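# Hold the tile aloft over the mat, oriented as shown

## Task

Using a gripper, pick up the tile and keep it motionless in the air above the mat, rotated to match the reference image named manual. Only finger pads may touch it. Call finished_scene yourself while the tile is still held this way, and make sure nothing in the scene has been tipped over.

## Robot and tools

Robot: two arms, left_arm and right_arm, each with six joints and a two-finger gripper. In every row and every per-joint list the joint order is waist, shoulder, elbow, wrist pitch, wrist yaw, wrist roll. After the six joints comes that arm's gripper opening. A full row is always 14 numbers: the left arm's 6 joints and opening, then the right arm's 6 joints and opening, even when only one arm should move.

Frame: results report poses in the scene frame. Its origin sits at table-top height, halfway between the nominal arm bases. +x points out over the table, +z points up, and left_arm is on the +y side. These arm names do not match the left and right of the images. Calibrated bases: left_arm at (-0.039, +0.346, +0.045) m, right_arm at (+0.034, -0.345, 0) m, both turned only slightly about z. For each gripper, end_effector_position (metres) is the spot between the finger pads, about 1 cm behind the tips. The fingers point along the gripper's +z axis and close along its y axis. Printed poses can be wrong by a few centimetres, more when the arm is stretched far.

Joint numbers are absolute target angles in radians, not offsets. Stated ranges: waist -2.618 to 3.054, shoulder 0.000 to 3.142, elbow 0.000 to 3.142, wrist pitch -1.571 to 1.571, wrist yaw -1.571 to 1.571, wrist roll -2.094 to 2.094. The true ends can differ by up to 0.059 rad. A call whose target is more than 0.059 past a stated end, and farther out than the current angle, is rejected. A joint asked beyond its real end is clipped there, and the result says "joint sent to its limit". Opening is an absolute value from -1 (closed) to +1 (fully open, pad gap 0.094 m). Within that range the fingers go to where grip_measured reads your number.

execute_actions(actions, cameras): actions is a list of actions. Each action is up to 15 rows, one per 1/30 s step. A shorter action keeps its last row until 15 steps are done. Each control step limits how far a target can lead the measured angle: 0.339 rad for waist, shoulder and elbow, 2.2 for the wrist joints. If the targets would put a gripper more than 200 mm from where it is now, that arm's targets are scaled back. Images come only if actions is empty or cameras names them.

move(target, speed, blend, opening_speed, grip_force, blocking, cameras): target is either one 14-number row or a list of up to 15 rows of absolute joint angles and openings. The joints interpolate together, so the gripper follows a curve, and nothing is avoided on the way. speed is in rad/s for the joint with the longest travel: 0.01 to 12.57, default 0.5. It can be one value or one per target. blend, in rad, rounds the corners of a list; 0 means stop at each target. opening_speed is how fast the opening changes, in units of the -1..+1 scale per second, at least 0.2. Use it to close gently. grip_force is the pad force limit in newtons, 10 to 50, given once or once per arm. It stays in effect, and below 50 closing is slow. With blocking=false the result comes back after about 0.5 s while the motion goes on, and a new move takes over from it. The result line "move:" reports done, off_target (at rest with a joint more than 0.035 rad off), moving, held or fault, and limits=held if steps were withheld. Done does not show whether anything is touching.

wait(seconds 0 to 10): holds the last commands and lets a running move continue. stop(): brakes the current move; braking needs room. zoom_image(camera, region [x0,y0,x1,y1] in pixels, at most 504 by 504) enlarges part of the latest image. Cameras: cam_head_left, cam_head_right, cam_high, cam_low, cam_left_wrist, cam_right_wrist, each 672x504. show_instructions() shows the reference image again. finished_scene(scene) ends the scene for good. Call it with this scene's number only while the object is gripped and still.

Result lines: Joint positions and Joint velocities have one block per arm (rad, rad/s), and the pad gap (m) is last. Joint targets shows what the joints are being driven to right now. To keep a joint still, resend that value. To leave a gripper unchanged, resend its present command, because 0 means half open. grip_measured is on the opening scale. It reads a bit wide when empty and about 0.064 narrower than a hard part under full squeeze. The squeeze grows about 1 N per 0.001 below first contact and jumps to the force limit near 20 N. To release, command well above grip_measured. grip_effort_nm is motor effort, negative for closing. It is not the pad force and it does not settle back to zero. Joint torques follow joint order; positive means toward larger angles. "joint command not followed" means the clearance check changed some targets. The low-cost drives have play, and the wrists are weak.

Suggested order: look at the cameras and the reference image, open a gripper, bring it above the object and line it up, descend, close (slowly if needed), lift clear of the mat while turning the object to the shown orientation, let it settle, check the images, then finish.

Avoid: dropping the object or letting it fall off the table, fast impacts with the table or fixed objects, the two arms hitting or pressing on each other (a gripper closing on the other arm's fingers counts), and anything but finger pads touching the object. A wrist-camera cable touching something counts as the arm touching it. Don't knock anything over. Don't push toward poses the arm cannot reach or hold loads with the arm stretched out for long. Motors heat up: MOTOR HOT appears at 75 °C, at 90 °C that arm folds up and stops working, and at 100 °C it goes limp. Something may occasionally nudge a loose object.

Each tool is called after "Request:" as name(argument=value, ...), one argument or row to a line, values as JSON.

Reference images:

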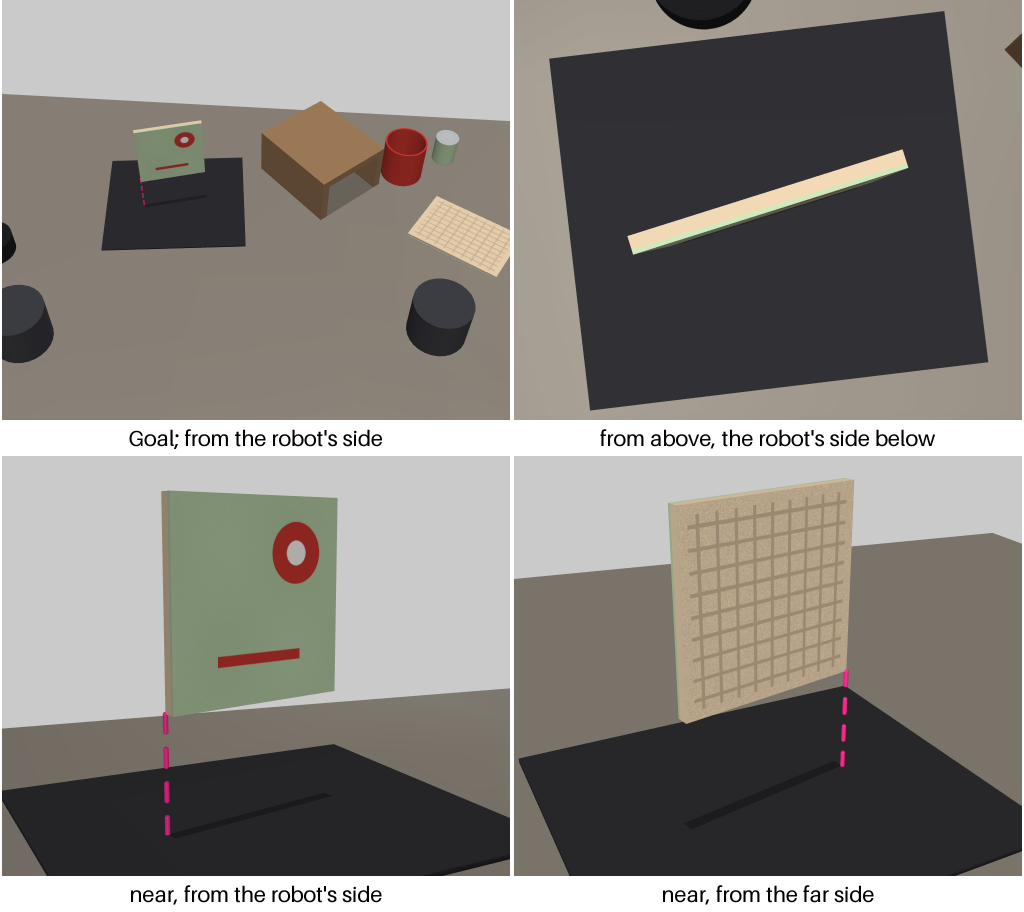

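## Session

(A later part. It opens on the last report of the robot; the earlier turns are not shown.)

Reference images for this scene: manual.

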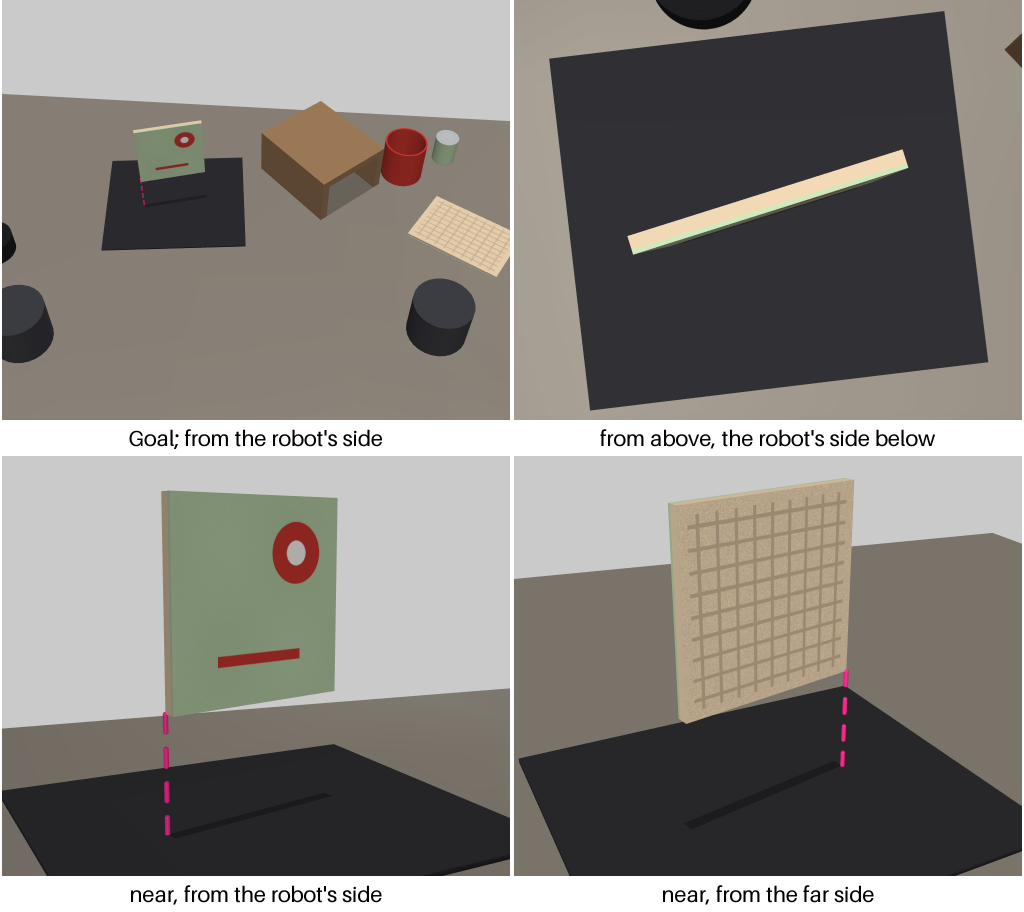

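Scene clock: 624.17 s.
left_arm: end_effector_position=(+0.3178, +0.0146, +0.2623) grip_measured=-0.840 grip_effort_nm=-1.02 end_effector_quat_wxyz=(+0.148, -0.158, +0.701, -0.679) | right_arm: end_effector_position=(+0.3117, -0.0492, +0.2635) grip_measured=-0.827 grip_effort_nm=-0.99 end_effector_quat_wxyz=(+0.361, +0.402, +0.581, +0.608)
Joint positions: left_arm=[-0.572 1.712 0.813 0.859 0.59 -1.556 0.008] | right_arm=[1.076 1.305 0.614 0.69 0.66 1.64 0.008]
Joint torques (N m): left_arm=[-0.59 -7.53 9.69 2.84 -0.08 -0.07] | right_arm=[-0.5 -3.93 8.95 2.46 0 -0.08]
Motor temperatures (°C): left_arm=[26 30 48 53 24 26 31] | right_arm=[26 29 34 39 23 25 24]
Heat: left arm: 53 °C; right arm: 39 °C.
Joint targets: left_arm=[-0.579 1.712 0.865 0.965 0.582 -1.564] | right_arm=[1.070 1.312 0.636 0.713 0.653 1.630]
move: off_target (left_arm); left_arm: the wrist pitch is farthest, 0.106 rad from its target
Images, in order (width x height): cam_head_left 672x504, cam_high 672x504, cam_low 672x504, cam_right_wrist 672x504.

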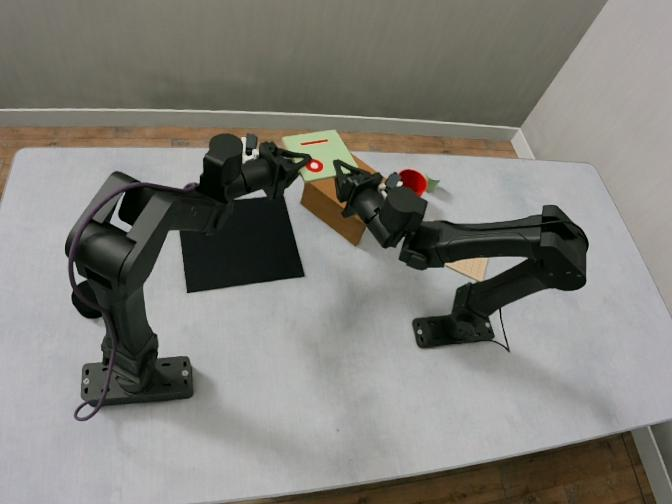

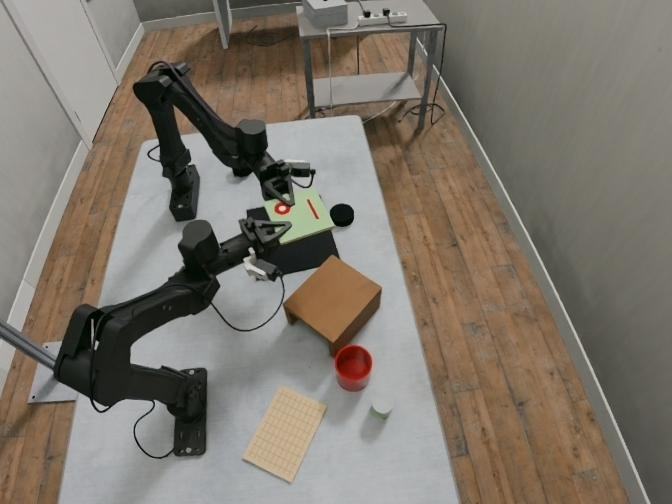

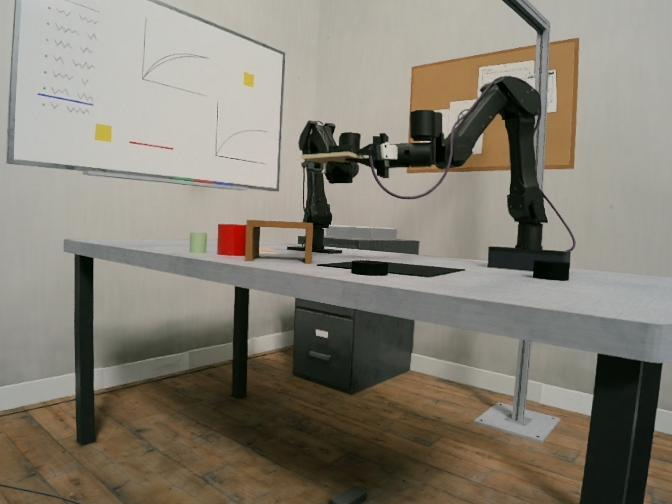

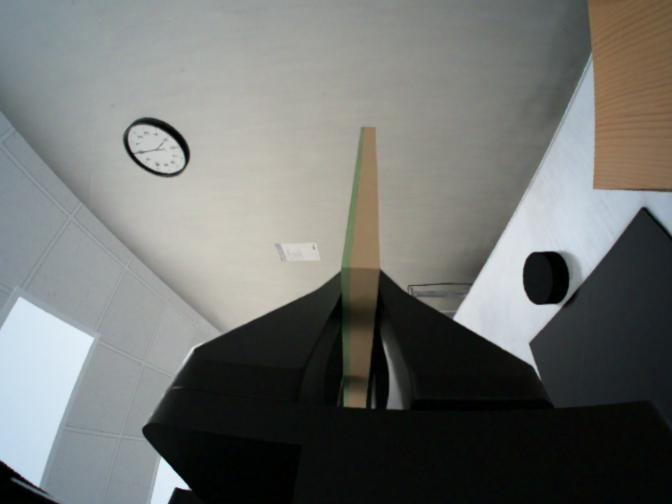

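Request:
move(
  target=[
    [-0.579,1.712,0.865,0.965,0.583,-1.571,0.4,1.076,1.311,0.637,0.712,0.650,1.63,-1],
    [-0.347,1.408,0.530,0.90,0.816,-1.571,0.4,1.076,1.311,0.637,0.712,0.650,1.63,-1],
    [-0.364,1.63,0.71,0.99,0.807,1.571,0.3,1.076,1.311,0.637,0.712,0.650,-1.571,-1],
  ],
  speed=[0.3,0.3,1.0],
  opening_speed=1.0,
  blend=[0,0.05,0],
  cameras=["all"],
)

Request:
zoom_image(
  camera="cam_high",
  region=[130, 120, 350, 300],
)

Request:
zoom_image(
  camera="cam_head_left",
  region=[200, 100, 460, 290],
)

Request:
zoom_image(
  camera="cam_low",
  region=[250, 100, 450, 230],
)

Scene clock: 690.80 s.
left_arm: end_effector_position=(+0.3168, +0.0867, +0.2674) grip_measured=+0.302 grip_effort_nm=-0.07 end_effector_quat_wxyz=(+0.693, +0.688, +0.151, +0.154) | right_arm: end_effector_position=(+0.3112, -0.0460, +0.2592) grip_measured=-0.827 grip_effort_nm=-0.99 end_effector_quat_wxyz=(+0.593, -0.601, +0.380, -0.378)
Joint positions: left_arm=[-0.362 1.616 0.678 0.948 0.803 1.566 0.061] | right_arm=[1.077 1.316 0.614 0.689 0.651 -1.567 0.008]
Joint torques (N m): left_arm=[-0.62 -5.55 7.94 2.15 0.01 0.08] | right_arm=[0.14 -4.77 8.94 2.49 -0.03 -0.11]
Heat: left arm: 50 °C; right arm: 42 °C.
Joint targets: left_arm=[-0.369 1.630 0.711 0.990 0.808 1.570] | right_arm=[1.078 1.311 0.637 0.712 0.648 -1.578]
move: off_target (left_arm); target 3's new numbers were sent with left_arm's wrist pitch 0.042 rad from that target; left_arm: the wrist pitch is farthest, 0.042 rad from its target

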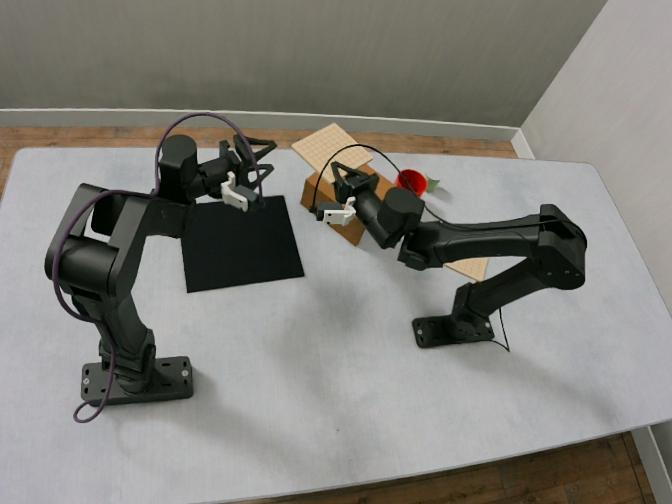

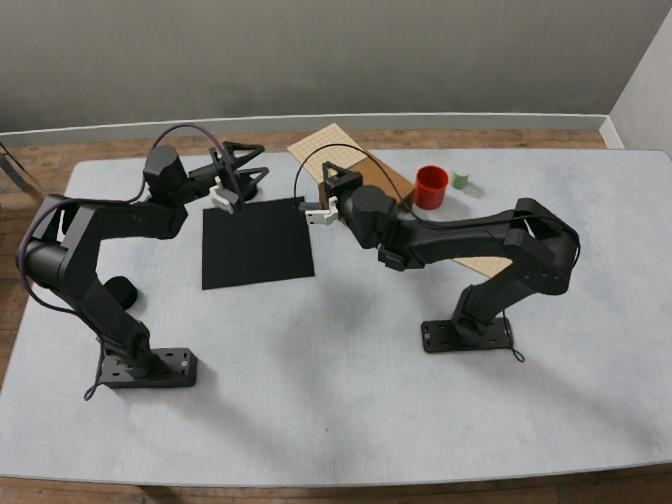

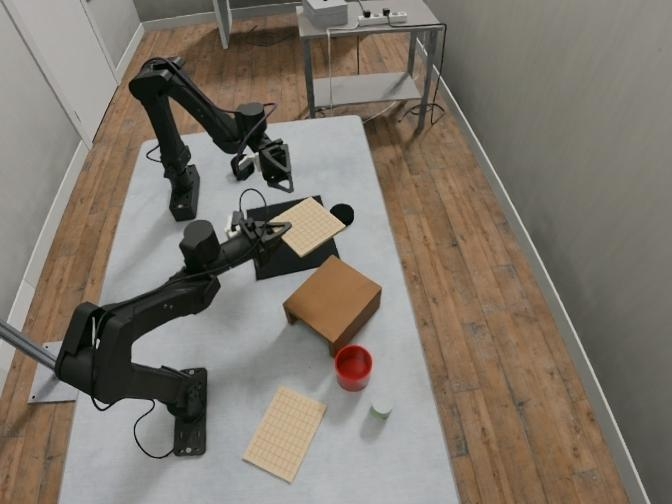

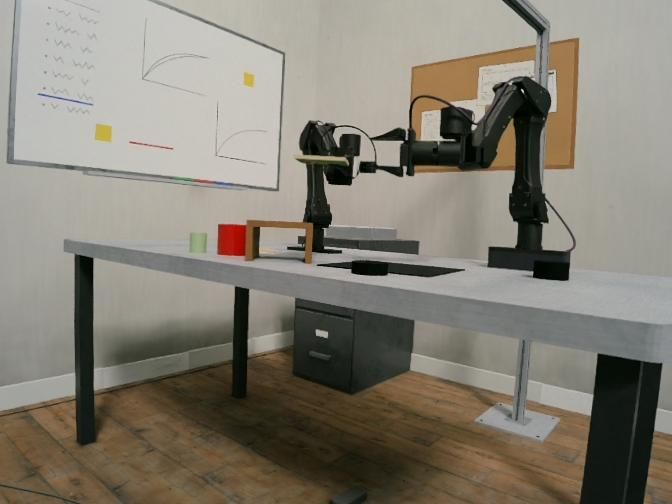

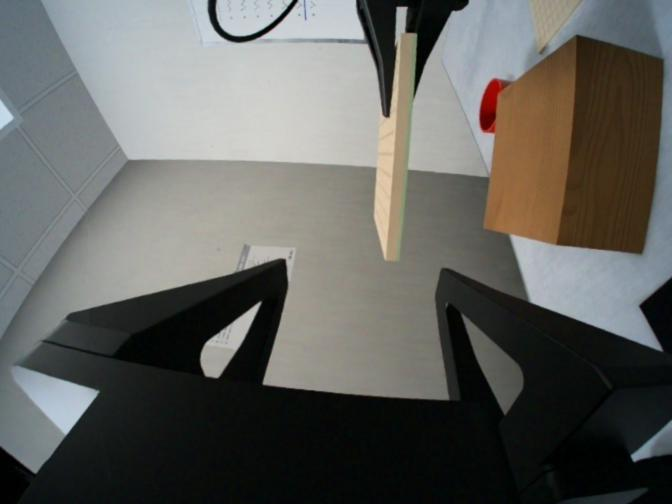

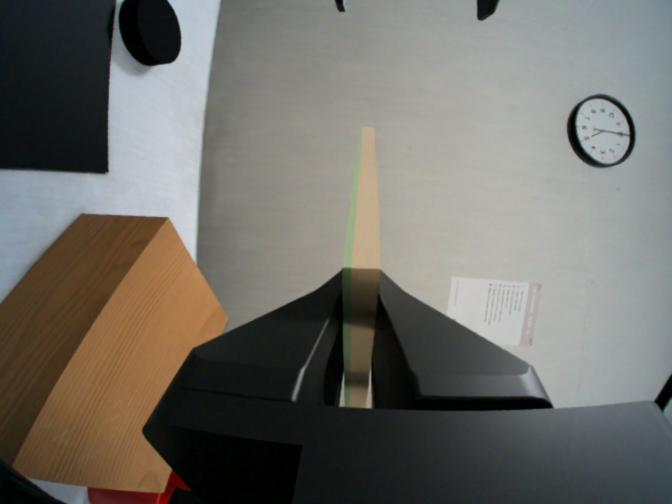

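Scaled by 2.291 from the camera's 672x504 image, which has a finer 960x720 frame.

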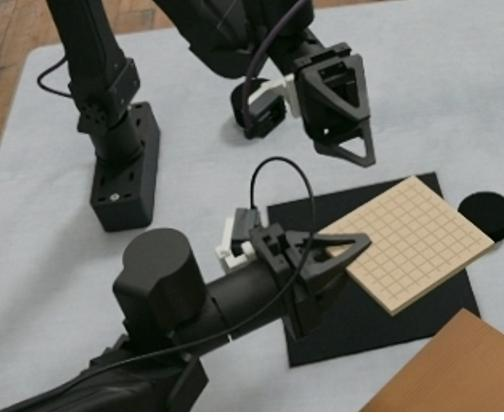

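Scaled by 1.938 from the camera's 672x504 image, which has a finer 960x720 frame.

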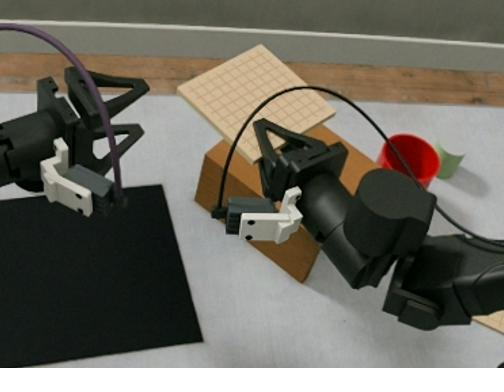

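Scaled by 2.520 from the camera's 672x504 image, which has a finer 960x720 frame.

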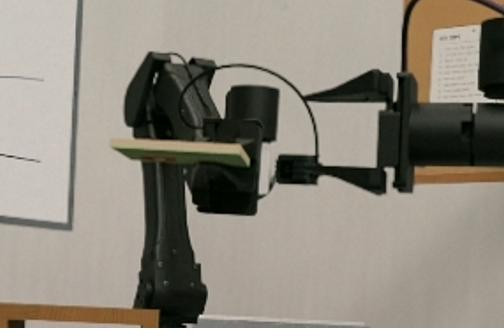

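Request:
move(
  target=[-0.495,1.49,0.512,1.035,0.458,1.571,0.2,1.076,1.311,0.637,0.712,0.650,-1.571,-1],
  speed=0.4,
  cameras=["cam_left_wrist","cam_low","cam_high","cam_head_left"],
)

Request:
zoom_image(
  camera="cam_high",
  region=[130, 120, 350, 300],
)

Request:
zoom_image(
  camera="cam_head_left",
  region=[200, 100, 460, 290],
)

Request:
zoom_image(
  camera="cam_low",
  region=[250, 100, 450, 230],
)

Scene clock: 765.93 s.
left_arm: end_effector_position=(+0.3031, +0.0872, +0.2524) grip_measured=+0.202 grip_effort_nm=-0.08 end_effector_quat_wxyz=(+0.669, +0.673, +0.227, +0.220) | right_arm: end_effector_position=(+0.3112, -0.0460, +0.2592) grip_measured=-0.827 grip_effort_nm=-0.99 end_effector_quat_wxyz=(+0.593, -0.601, +0.380, -0.378)
Joint positions: left_arm=[-0.488 1.52 0.523 0.988 0.469 1.567 0.056] | right_arm=[1.077 1.316 0.614 0.689 0.651 -1.567 0.008]
Joint torques (N m): left_arm=[-0.49 -7.98 4.7 2.28 -0.15 0.05] | right_arm=[-0.17 -4.85 9.18 2.46 0.03 -0.06]
Motor temperatures (°C): left_arm=[26 28 46 46 24 26 29] | right_arm=[26 28 34 44 23 25 26]
Heat: left arm: 46 °C; right arm: 44 °C.
Joint targets: left_arm=[-0.493 1.490 0.512 1.035 0.458 1.572] | right_arm=[1.076 1.311 0.637 0.712 0.650 -1.571]
move: off_target (left_arm); left_arm: the wrist pitch is farthest, 0.047 rad from its target
Images, in order (width x height): cam_head_left 672x504, cam_high 672x504, cam_low 672x504, cam_left_wrist 672x504.

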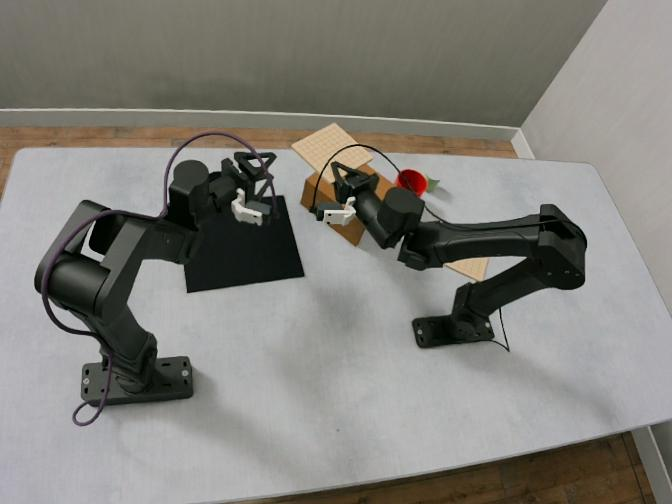

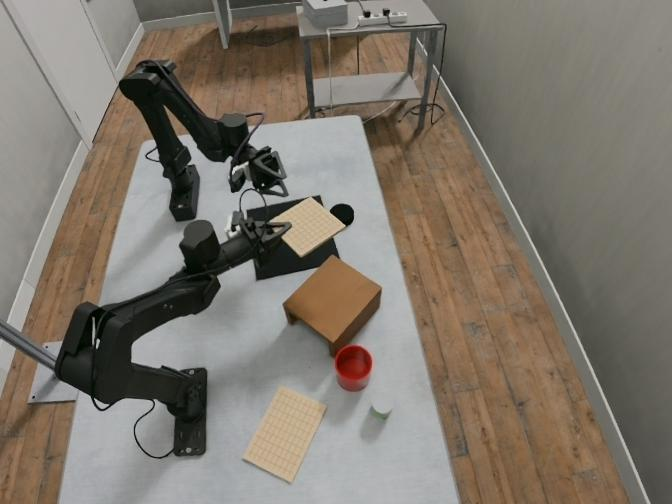

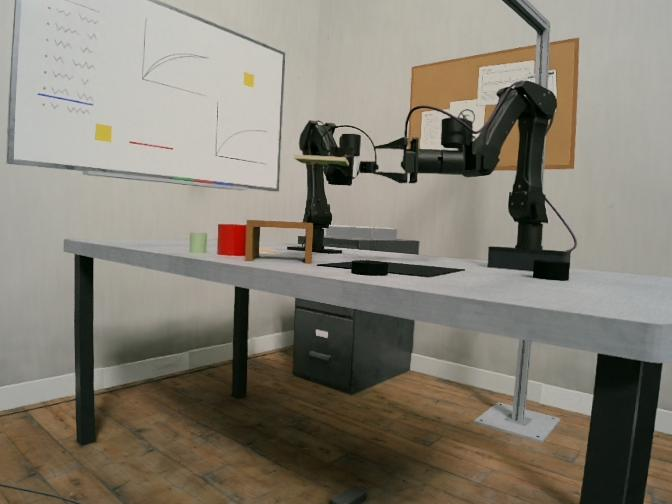

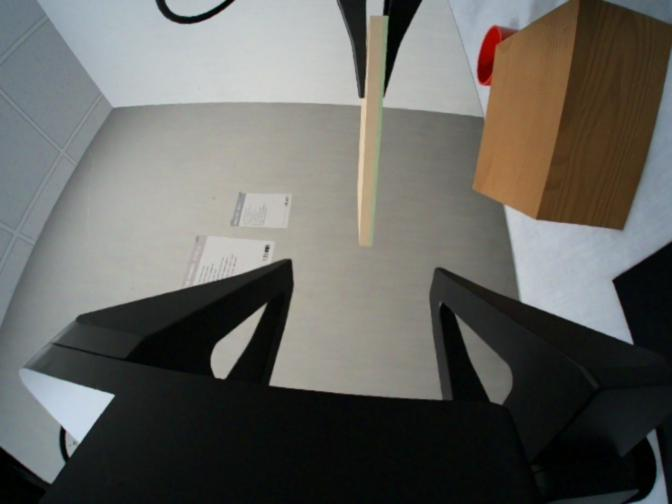

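Scaled by 2.291 from the camera's 672x504 image, which has a finer 960x720 frame.

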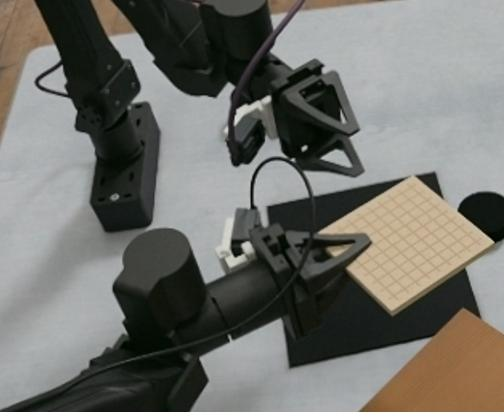

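Scaled by 1.938 from the camera's 672x504 image, which has a finer 960x720 frame.

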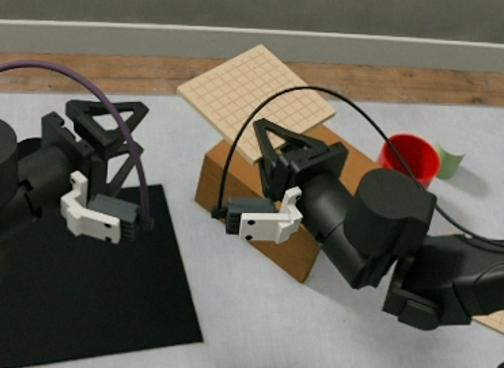

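Scaled by 2.520 from the camera's 672x504 image, which has a finer 960x720 frame.

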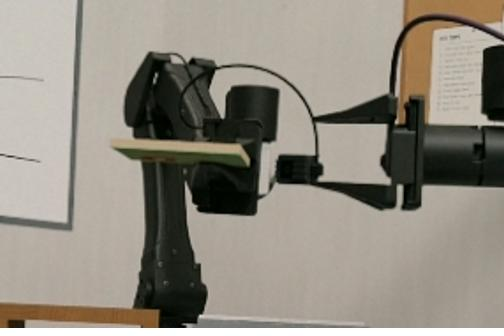

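Request:
move(
  target=[-0.633,1.862,0.938,0.91,0.317,1.571,0.2,1.076,1.311,0.637,0.712,0.650,-1.571,-1],
  speed=0.25,
  cameras=["cam_left_wrist","cam_low","cam_high","cam_head_left"],
)

Request:
zoom_image(
  camera="cam_high",
  region=[130, 120, 350, 300],
)

Request:
zoom_image(
  camera="cam_head_left",
  region=[200, 100, 460, 290],
)

Request:
zoom_image(
  camera="cam_low",
  region=[250, 100, 450, 230],
)

Scene clock: 785.23 s.
left_arm: end_effector_position=(+0.3613, +0.0001, +0.2553) grip_measured=+0.202 grip_effort_nm=-0.08 end_effector_quat_wxyz=(+0.672, +0.670, +0.223, +0.221) | right_arm: end_effector_position=(+0.3112, -0.0460, +0.2592) grip_measured=-0.827 grip_effort_nm=-0.99 end_effector_quat_wxyz=(+0.593, -0.601, +0.380, -0.378)
Joint positions: left_arm=[-0.633 1.848 0.905 0.945 0.328 1.567 0.056] | right_arm=[1.077 1.316 0.614 0.689 0.651 -1.567 0.008]
Joint torques (N m): left_arm=[-0.44 -7.6 8.1 1.6 -0.15 0.02] | right_arm=[-0.01 -4.96 8.94 2.5 0.06 -0.01]
Heat: left arm: 46 °C; right arm: 45 °C.
Joint targets: left_arm=[-0.638 1.863 0.938 0.910 0.316 1.571] | right_arm=[1.076 1.311 0.637 0.712 0.650 -1.571]
move: done
Images, in order (width x height): cam_head_left 672x504, cam_high 672x504, cam_low 672x504, cam_left_wrist 672x504.

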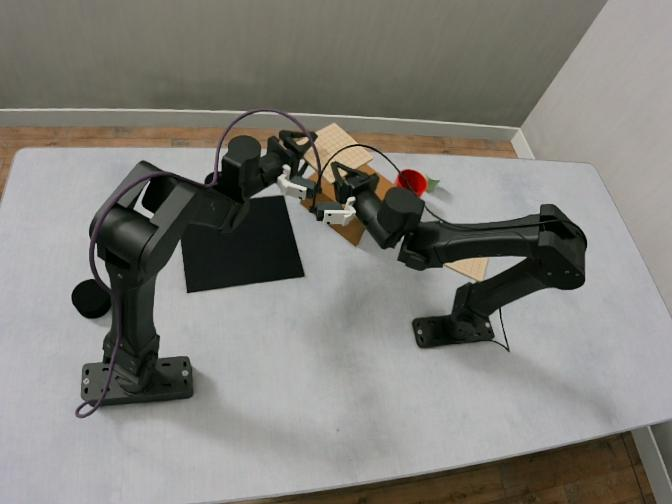

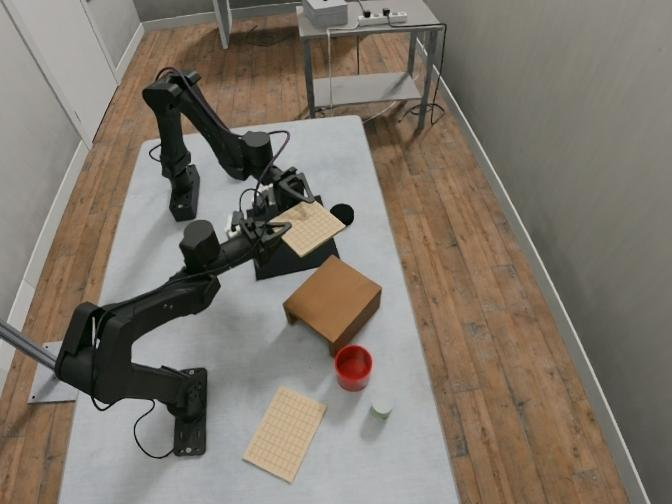

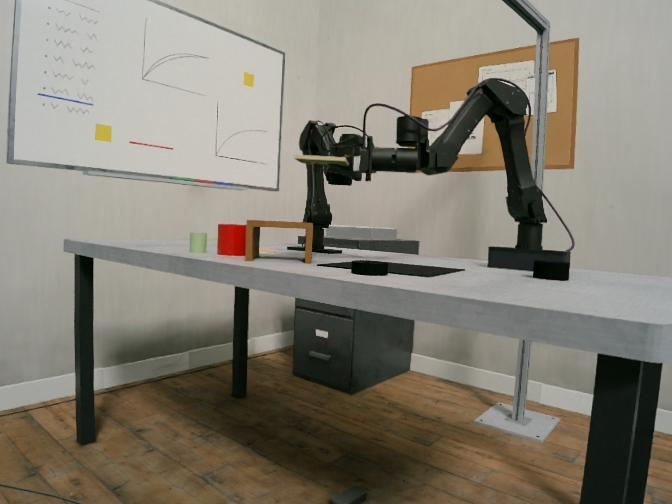

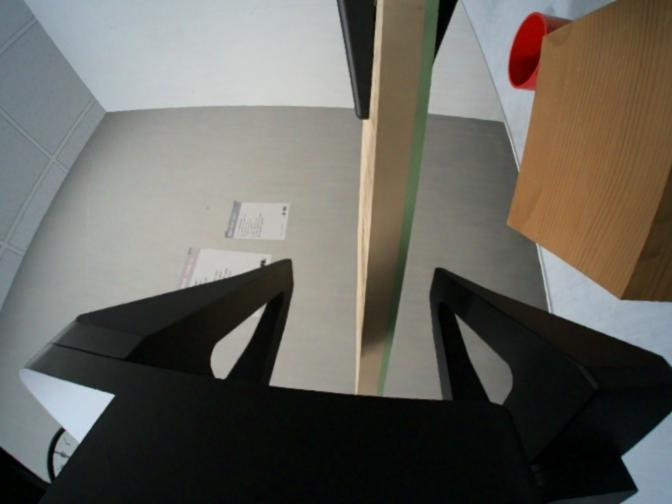

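Scaled by 2.291 from the camera's 672x504 image, which has a finer 960x720 frame.

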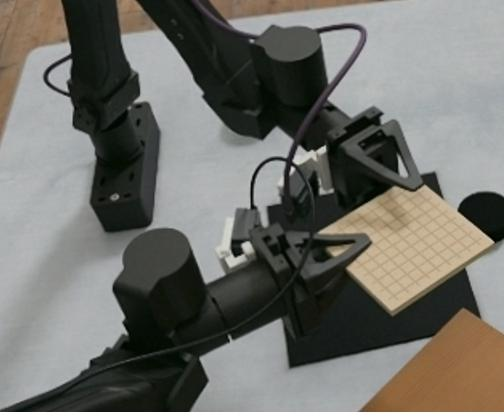

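Scaled by 1.938 from the camera's 672x504 image, which has a finer 960x720 frame.

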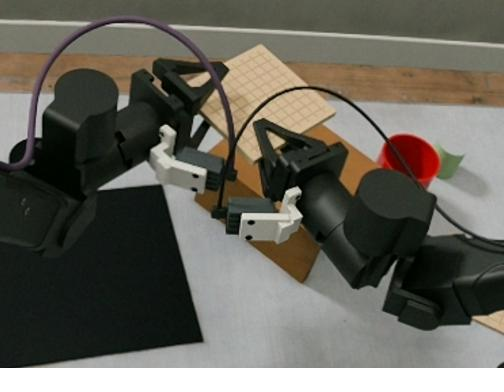

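Scaled by 2.520 from the camera's 672x504 image, which has a finer 960x720 frame.

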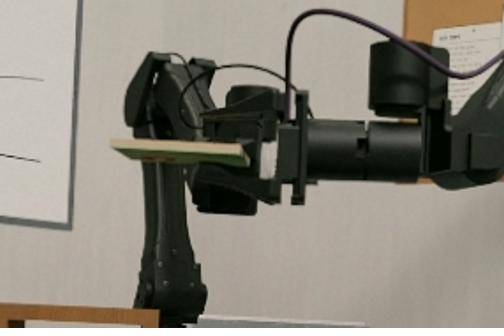

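Request:
move(
  target=[
    [-0.633,1.878,0.938,0.91,0.317,1.571,0.2,1.076,1.311,0.637,0.712,0.650,-1.571,-1],
    [-0.633,1.878,0.938,0.91,0.317,1.571,-1,1.076,1.311,0.637,0.712,0.650,-1.571,-1],
  ],
  speed=0.25,
  opening_speed=0.6,
  cameras=["cam_left_wrist","cam_low","cam_high","cam_head_left"],
)

Request:
zoom_image(
  camera="cam_high",
  region=[180, 150, 300, 260],
)

Request:
zoom_image(
  camera="cam_head_left",
  region=[260, 100, 390, 240],
)

Scene clock: 814.37 s.
left_arm: end_effector_position=(+0.3635, -0.0001, +0.2492) grip_measured=-0.838 grip_effort_nm=-1.02 end_effector_quat_wxyz=(+0.669, +0.673, +0.229, +0.217) | right_arm: end_effector_position=(+0.3118, -0.0462, +0.2560) grip_measured=-0.828 grip_effort_nm=-0.99 end_effector_quat_wxyz=(+0.592, -0.601, +0.387, -0.372)
Joint positions: left_arm=[-0.632 1.862 0.908 0.943 0.326 1.56 0.008] | right_arm=[1.076 1.317 0.614 0.677 0.651 -1.544 0.008]
Joint torques (N m): left_arm=[-0.03 -7.61 7.86 1.58 -0.09 0.06] | right_arm=[-0.13 -5.08 9.07 2.59 0.03 -0.25]
Heat: left arm: 46 °C; right arm: 45 °C.
Joint targets: left_arm=[-0.631 1.877 0.937 0.911 0.317 1.564] | right_arm=[1.074 1.311 0.637 0.712 0.650 -1.564]
move: done
Images, in order (width x height): cam_head_left 672x504, cam_high 672x504, cam_low 672x504, cam_left_wrist 672x504.

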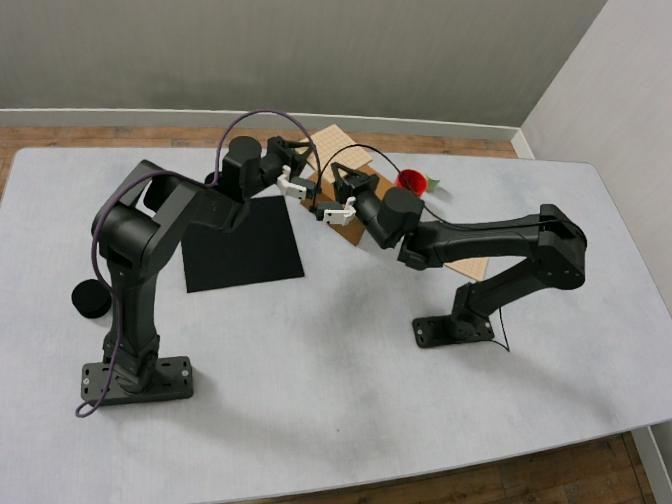

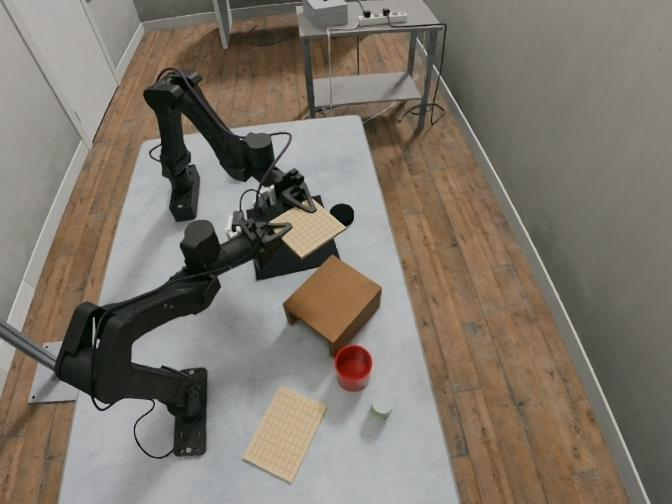

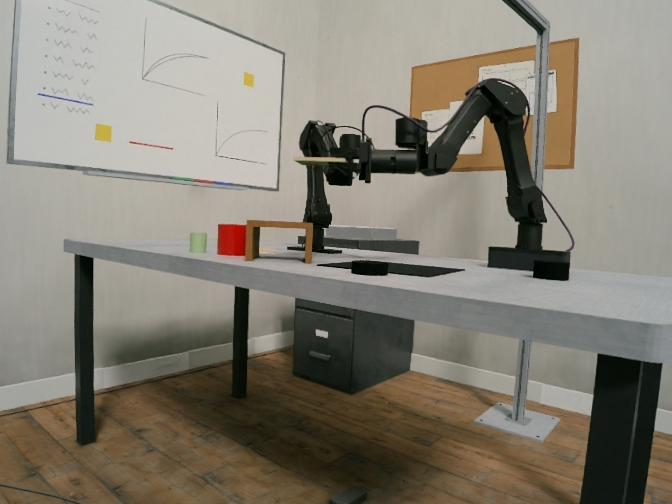

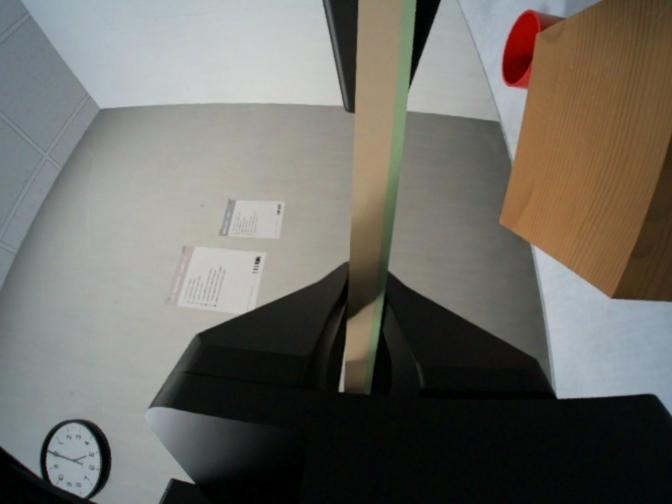

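Scaled by 4.200 from the camera's 672x504 image, which has a finer 960x720 frame.

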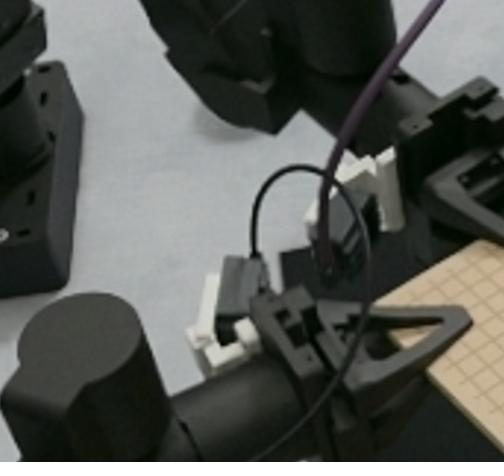

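Scaled by 3.600 from the camera's 672x504 image, which has a finer 960x720 frame.

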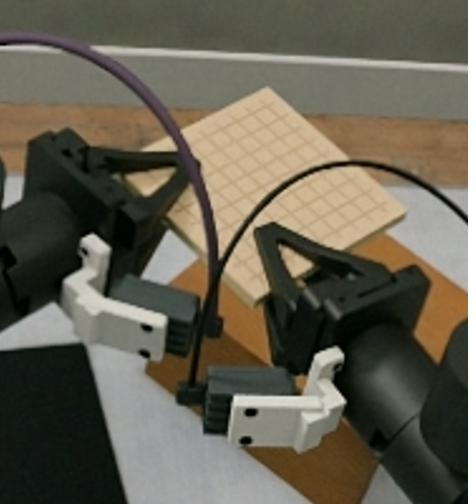

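Request:
move(
  target=[
    [-0.633,1.878,0.938,0.91,0.317,1.571,-1,1.076,1.311,0.637,0.712,0.650,-1.571,0.3],
    [-0.633,1.878,0.938,0.91,0.317,1.571,-1,1.346,0.933,0.492,0.461,0.921,-1.571,0.3],
    [-0.318,2.122,0.685,1.46,0.982,0,-1,0.6,0.7,0.6,0.3,0.3,-0.8,0.3],
  ],
  speed=[0.3,0.3,0.6],
  opening_speed=1.0,
  blend=[0,0.03,0],
  cameras=["all"],
)

Request:
zoom_image(
  camera="cam_head_left",
  region=[170, 100, 390, 300],
)

Request:
zoom_image(
  camera="cam_low",
  region=[280, 100, 500, 290],
)

Request:
zoom_image(
  camera="cam_high",
  region=[190, 120, 390, 300],
)

Scene clock: 842.60 s.
left_arm: end_effector_position=(+0.3248, +0.0829, +0.1403) grip_measured=-0.840 grip_effort_nm=-1.02 end_effector_quat_wxyz=(+0.545, +0.406, +0.600, -0.423) | right_arm: end_effector_position=(+0.3158, -0.2100, +0.3642) grip_measured=+0.299 grip_effort_nm=0.10 end_effector_quat_wxyz=(+0.750, -0.322, +0.550, -0.175)
Joint positions: left_arm=[-0.322 2.118 0.688 1.345 0.96 0.006 0.008] | right_arm=[0.608 0.71 0.573 0.335 0.315 -0.822 0.061]
Joint torques (N m): left_arm=[0.34 -8.29 3.6 2.72 0.27 -0.09] | right_arm=[-0.39 -1.05 9.94 1.88 -0.11 0.16]
Heat: left arm: 46 °C; right arm: 43 °C.
Joint targets: left_arm=[-0.317 2.123 0.686 1.458 0.982 0.001] | right_arm=[0.602 0.699 0.600 0.300 0.306 -0.807]
move: off_target (left_arm); left_arm: the wrist pitch is farthest, 0.115 rad from its target

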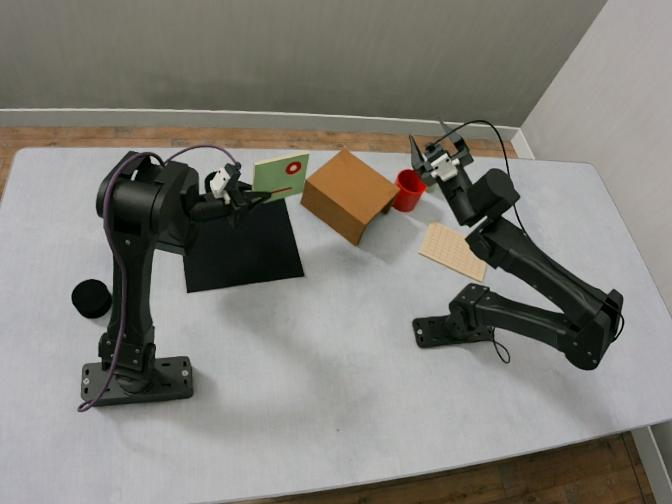

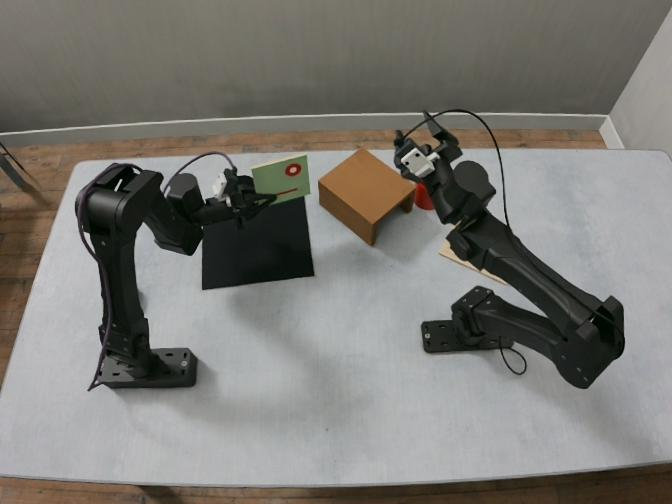

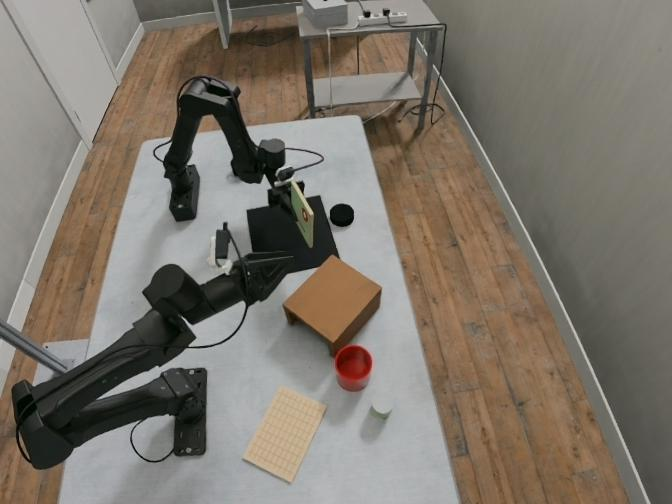

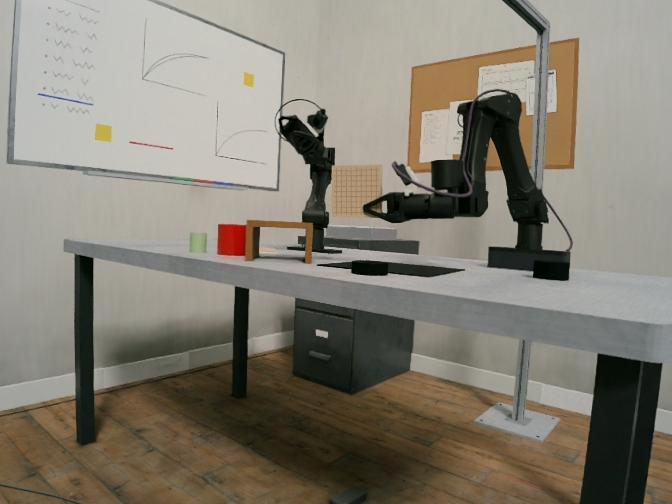

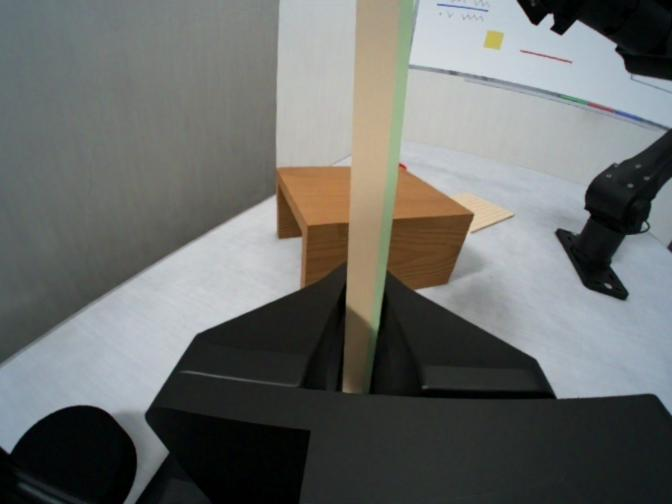

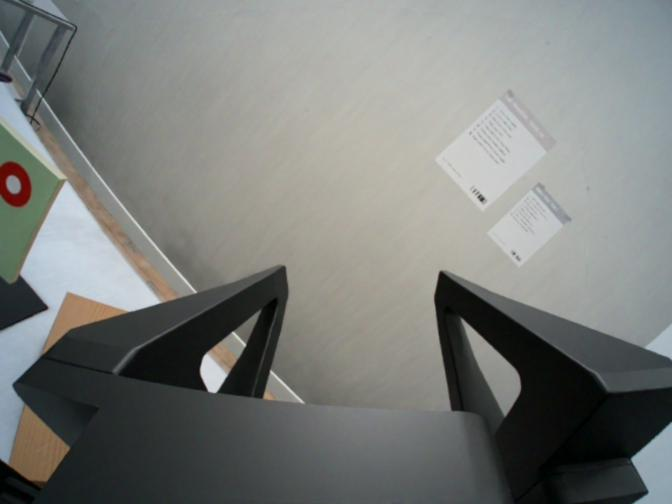

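Scaled by 2.291 from the camera's 672x504 image, which has a finer 960x720 frame.

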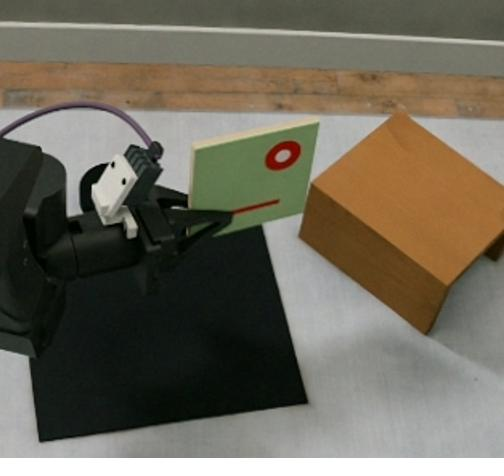

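Scaled by 2.291 from the camera's 672x504 image, which has a finer 960x720 frame.

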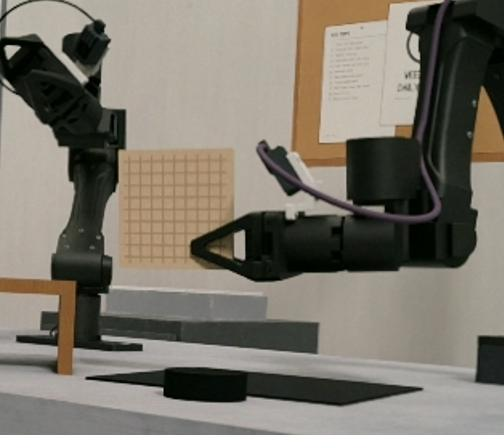

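Scaled by 2.520 from the camera's 672x504 image, which has a finer 960x720 frame.

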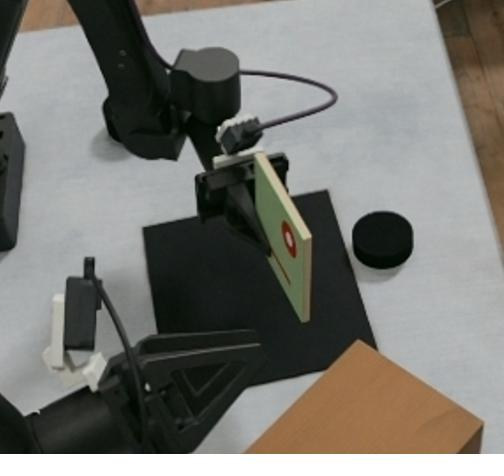

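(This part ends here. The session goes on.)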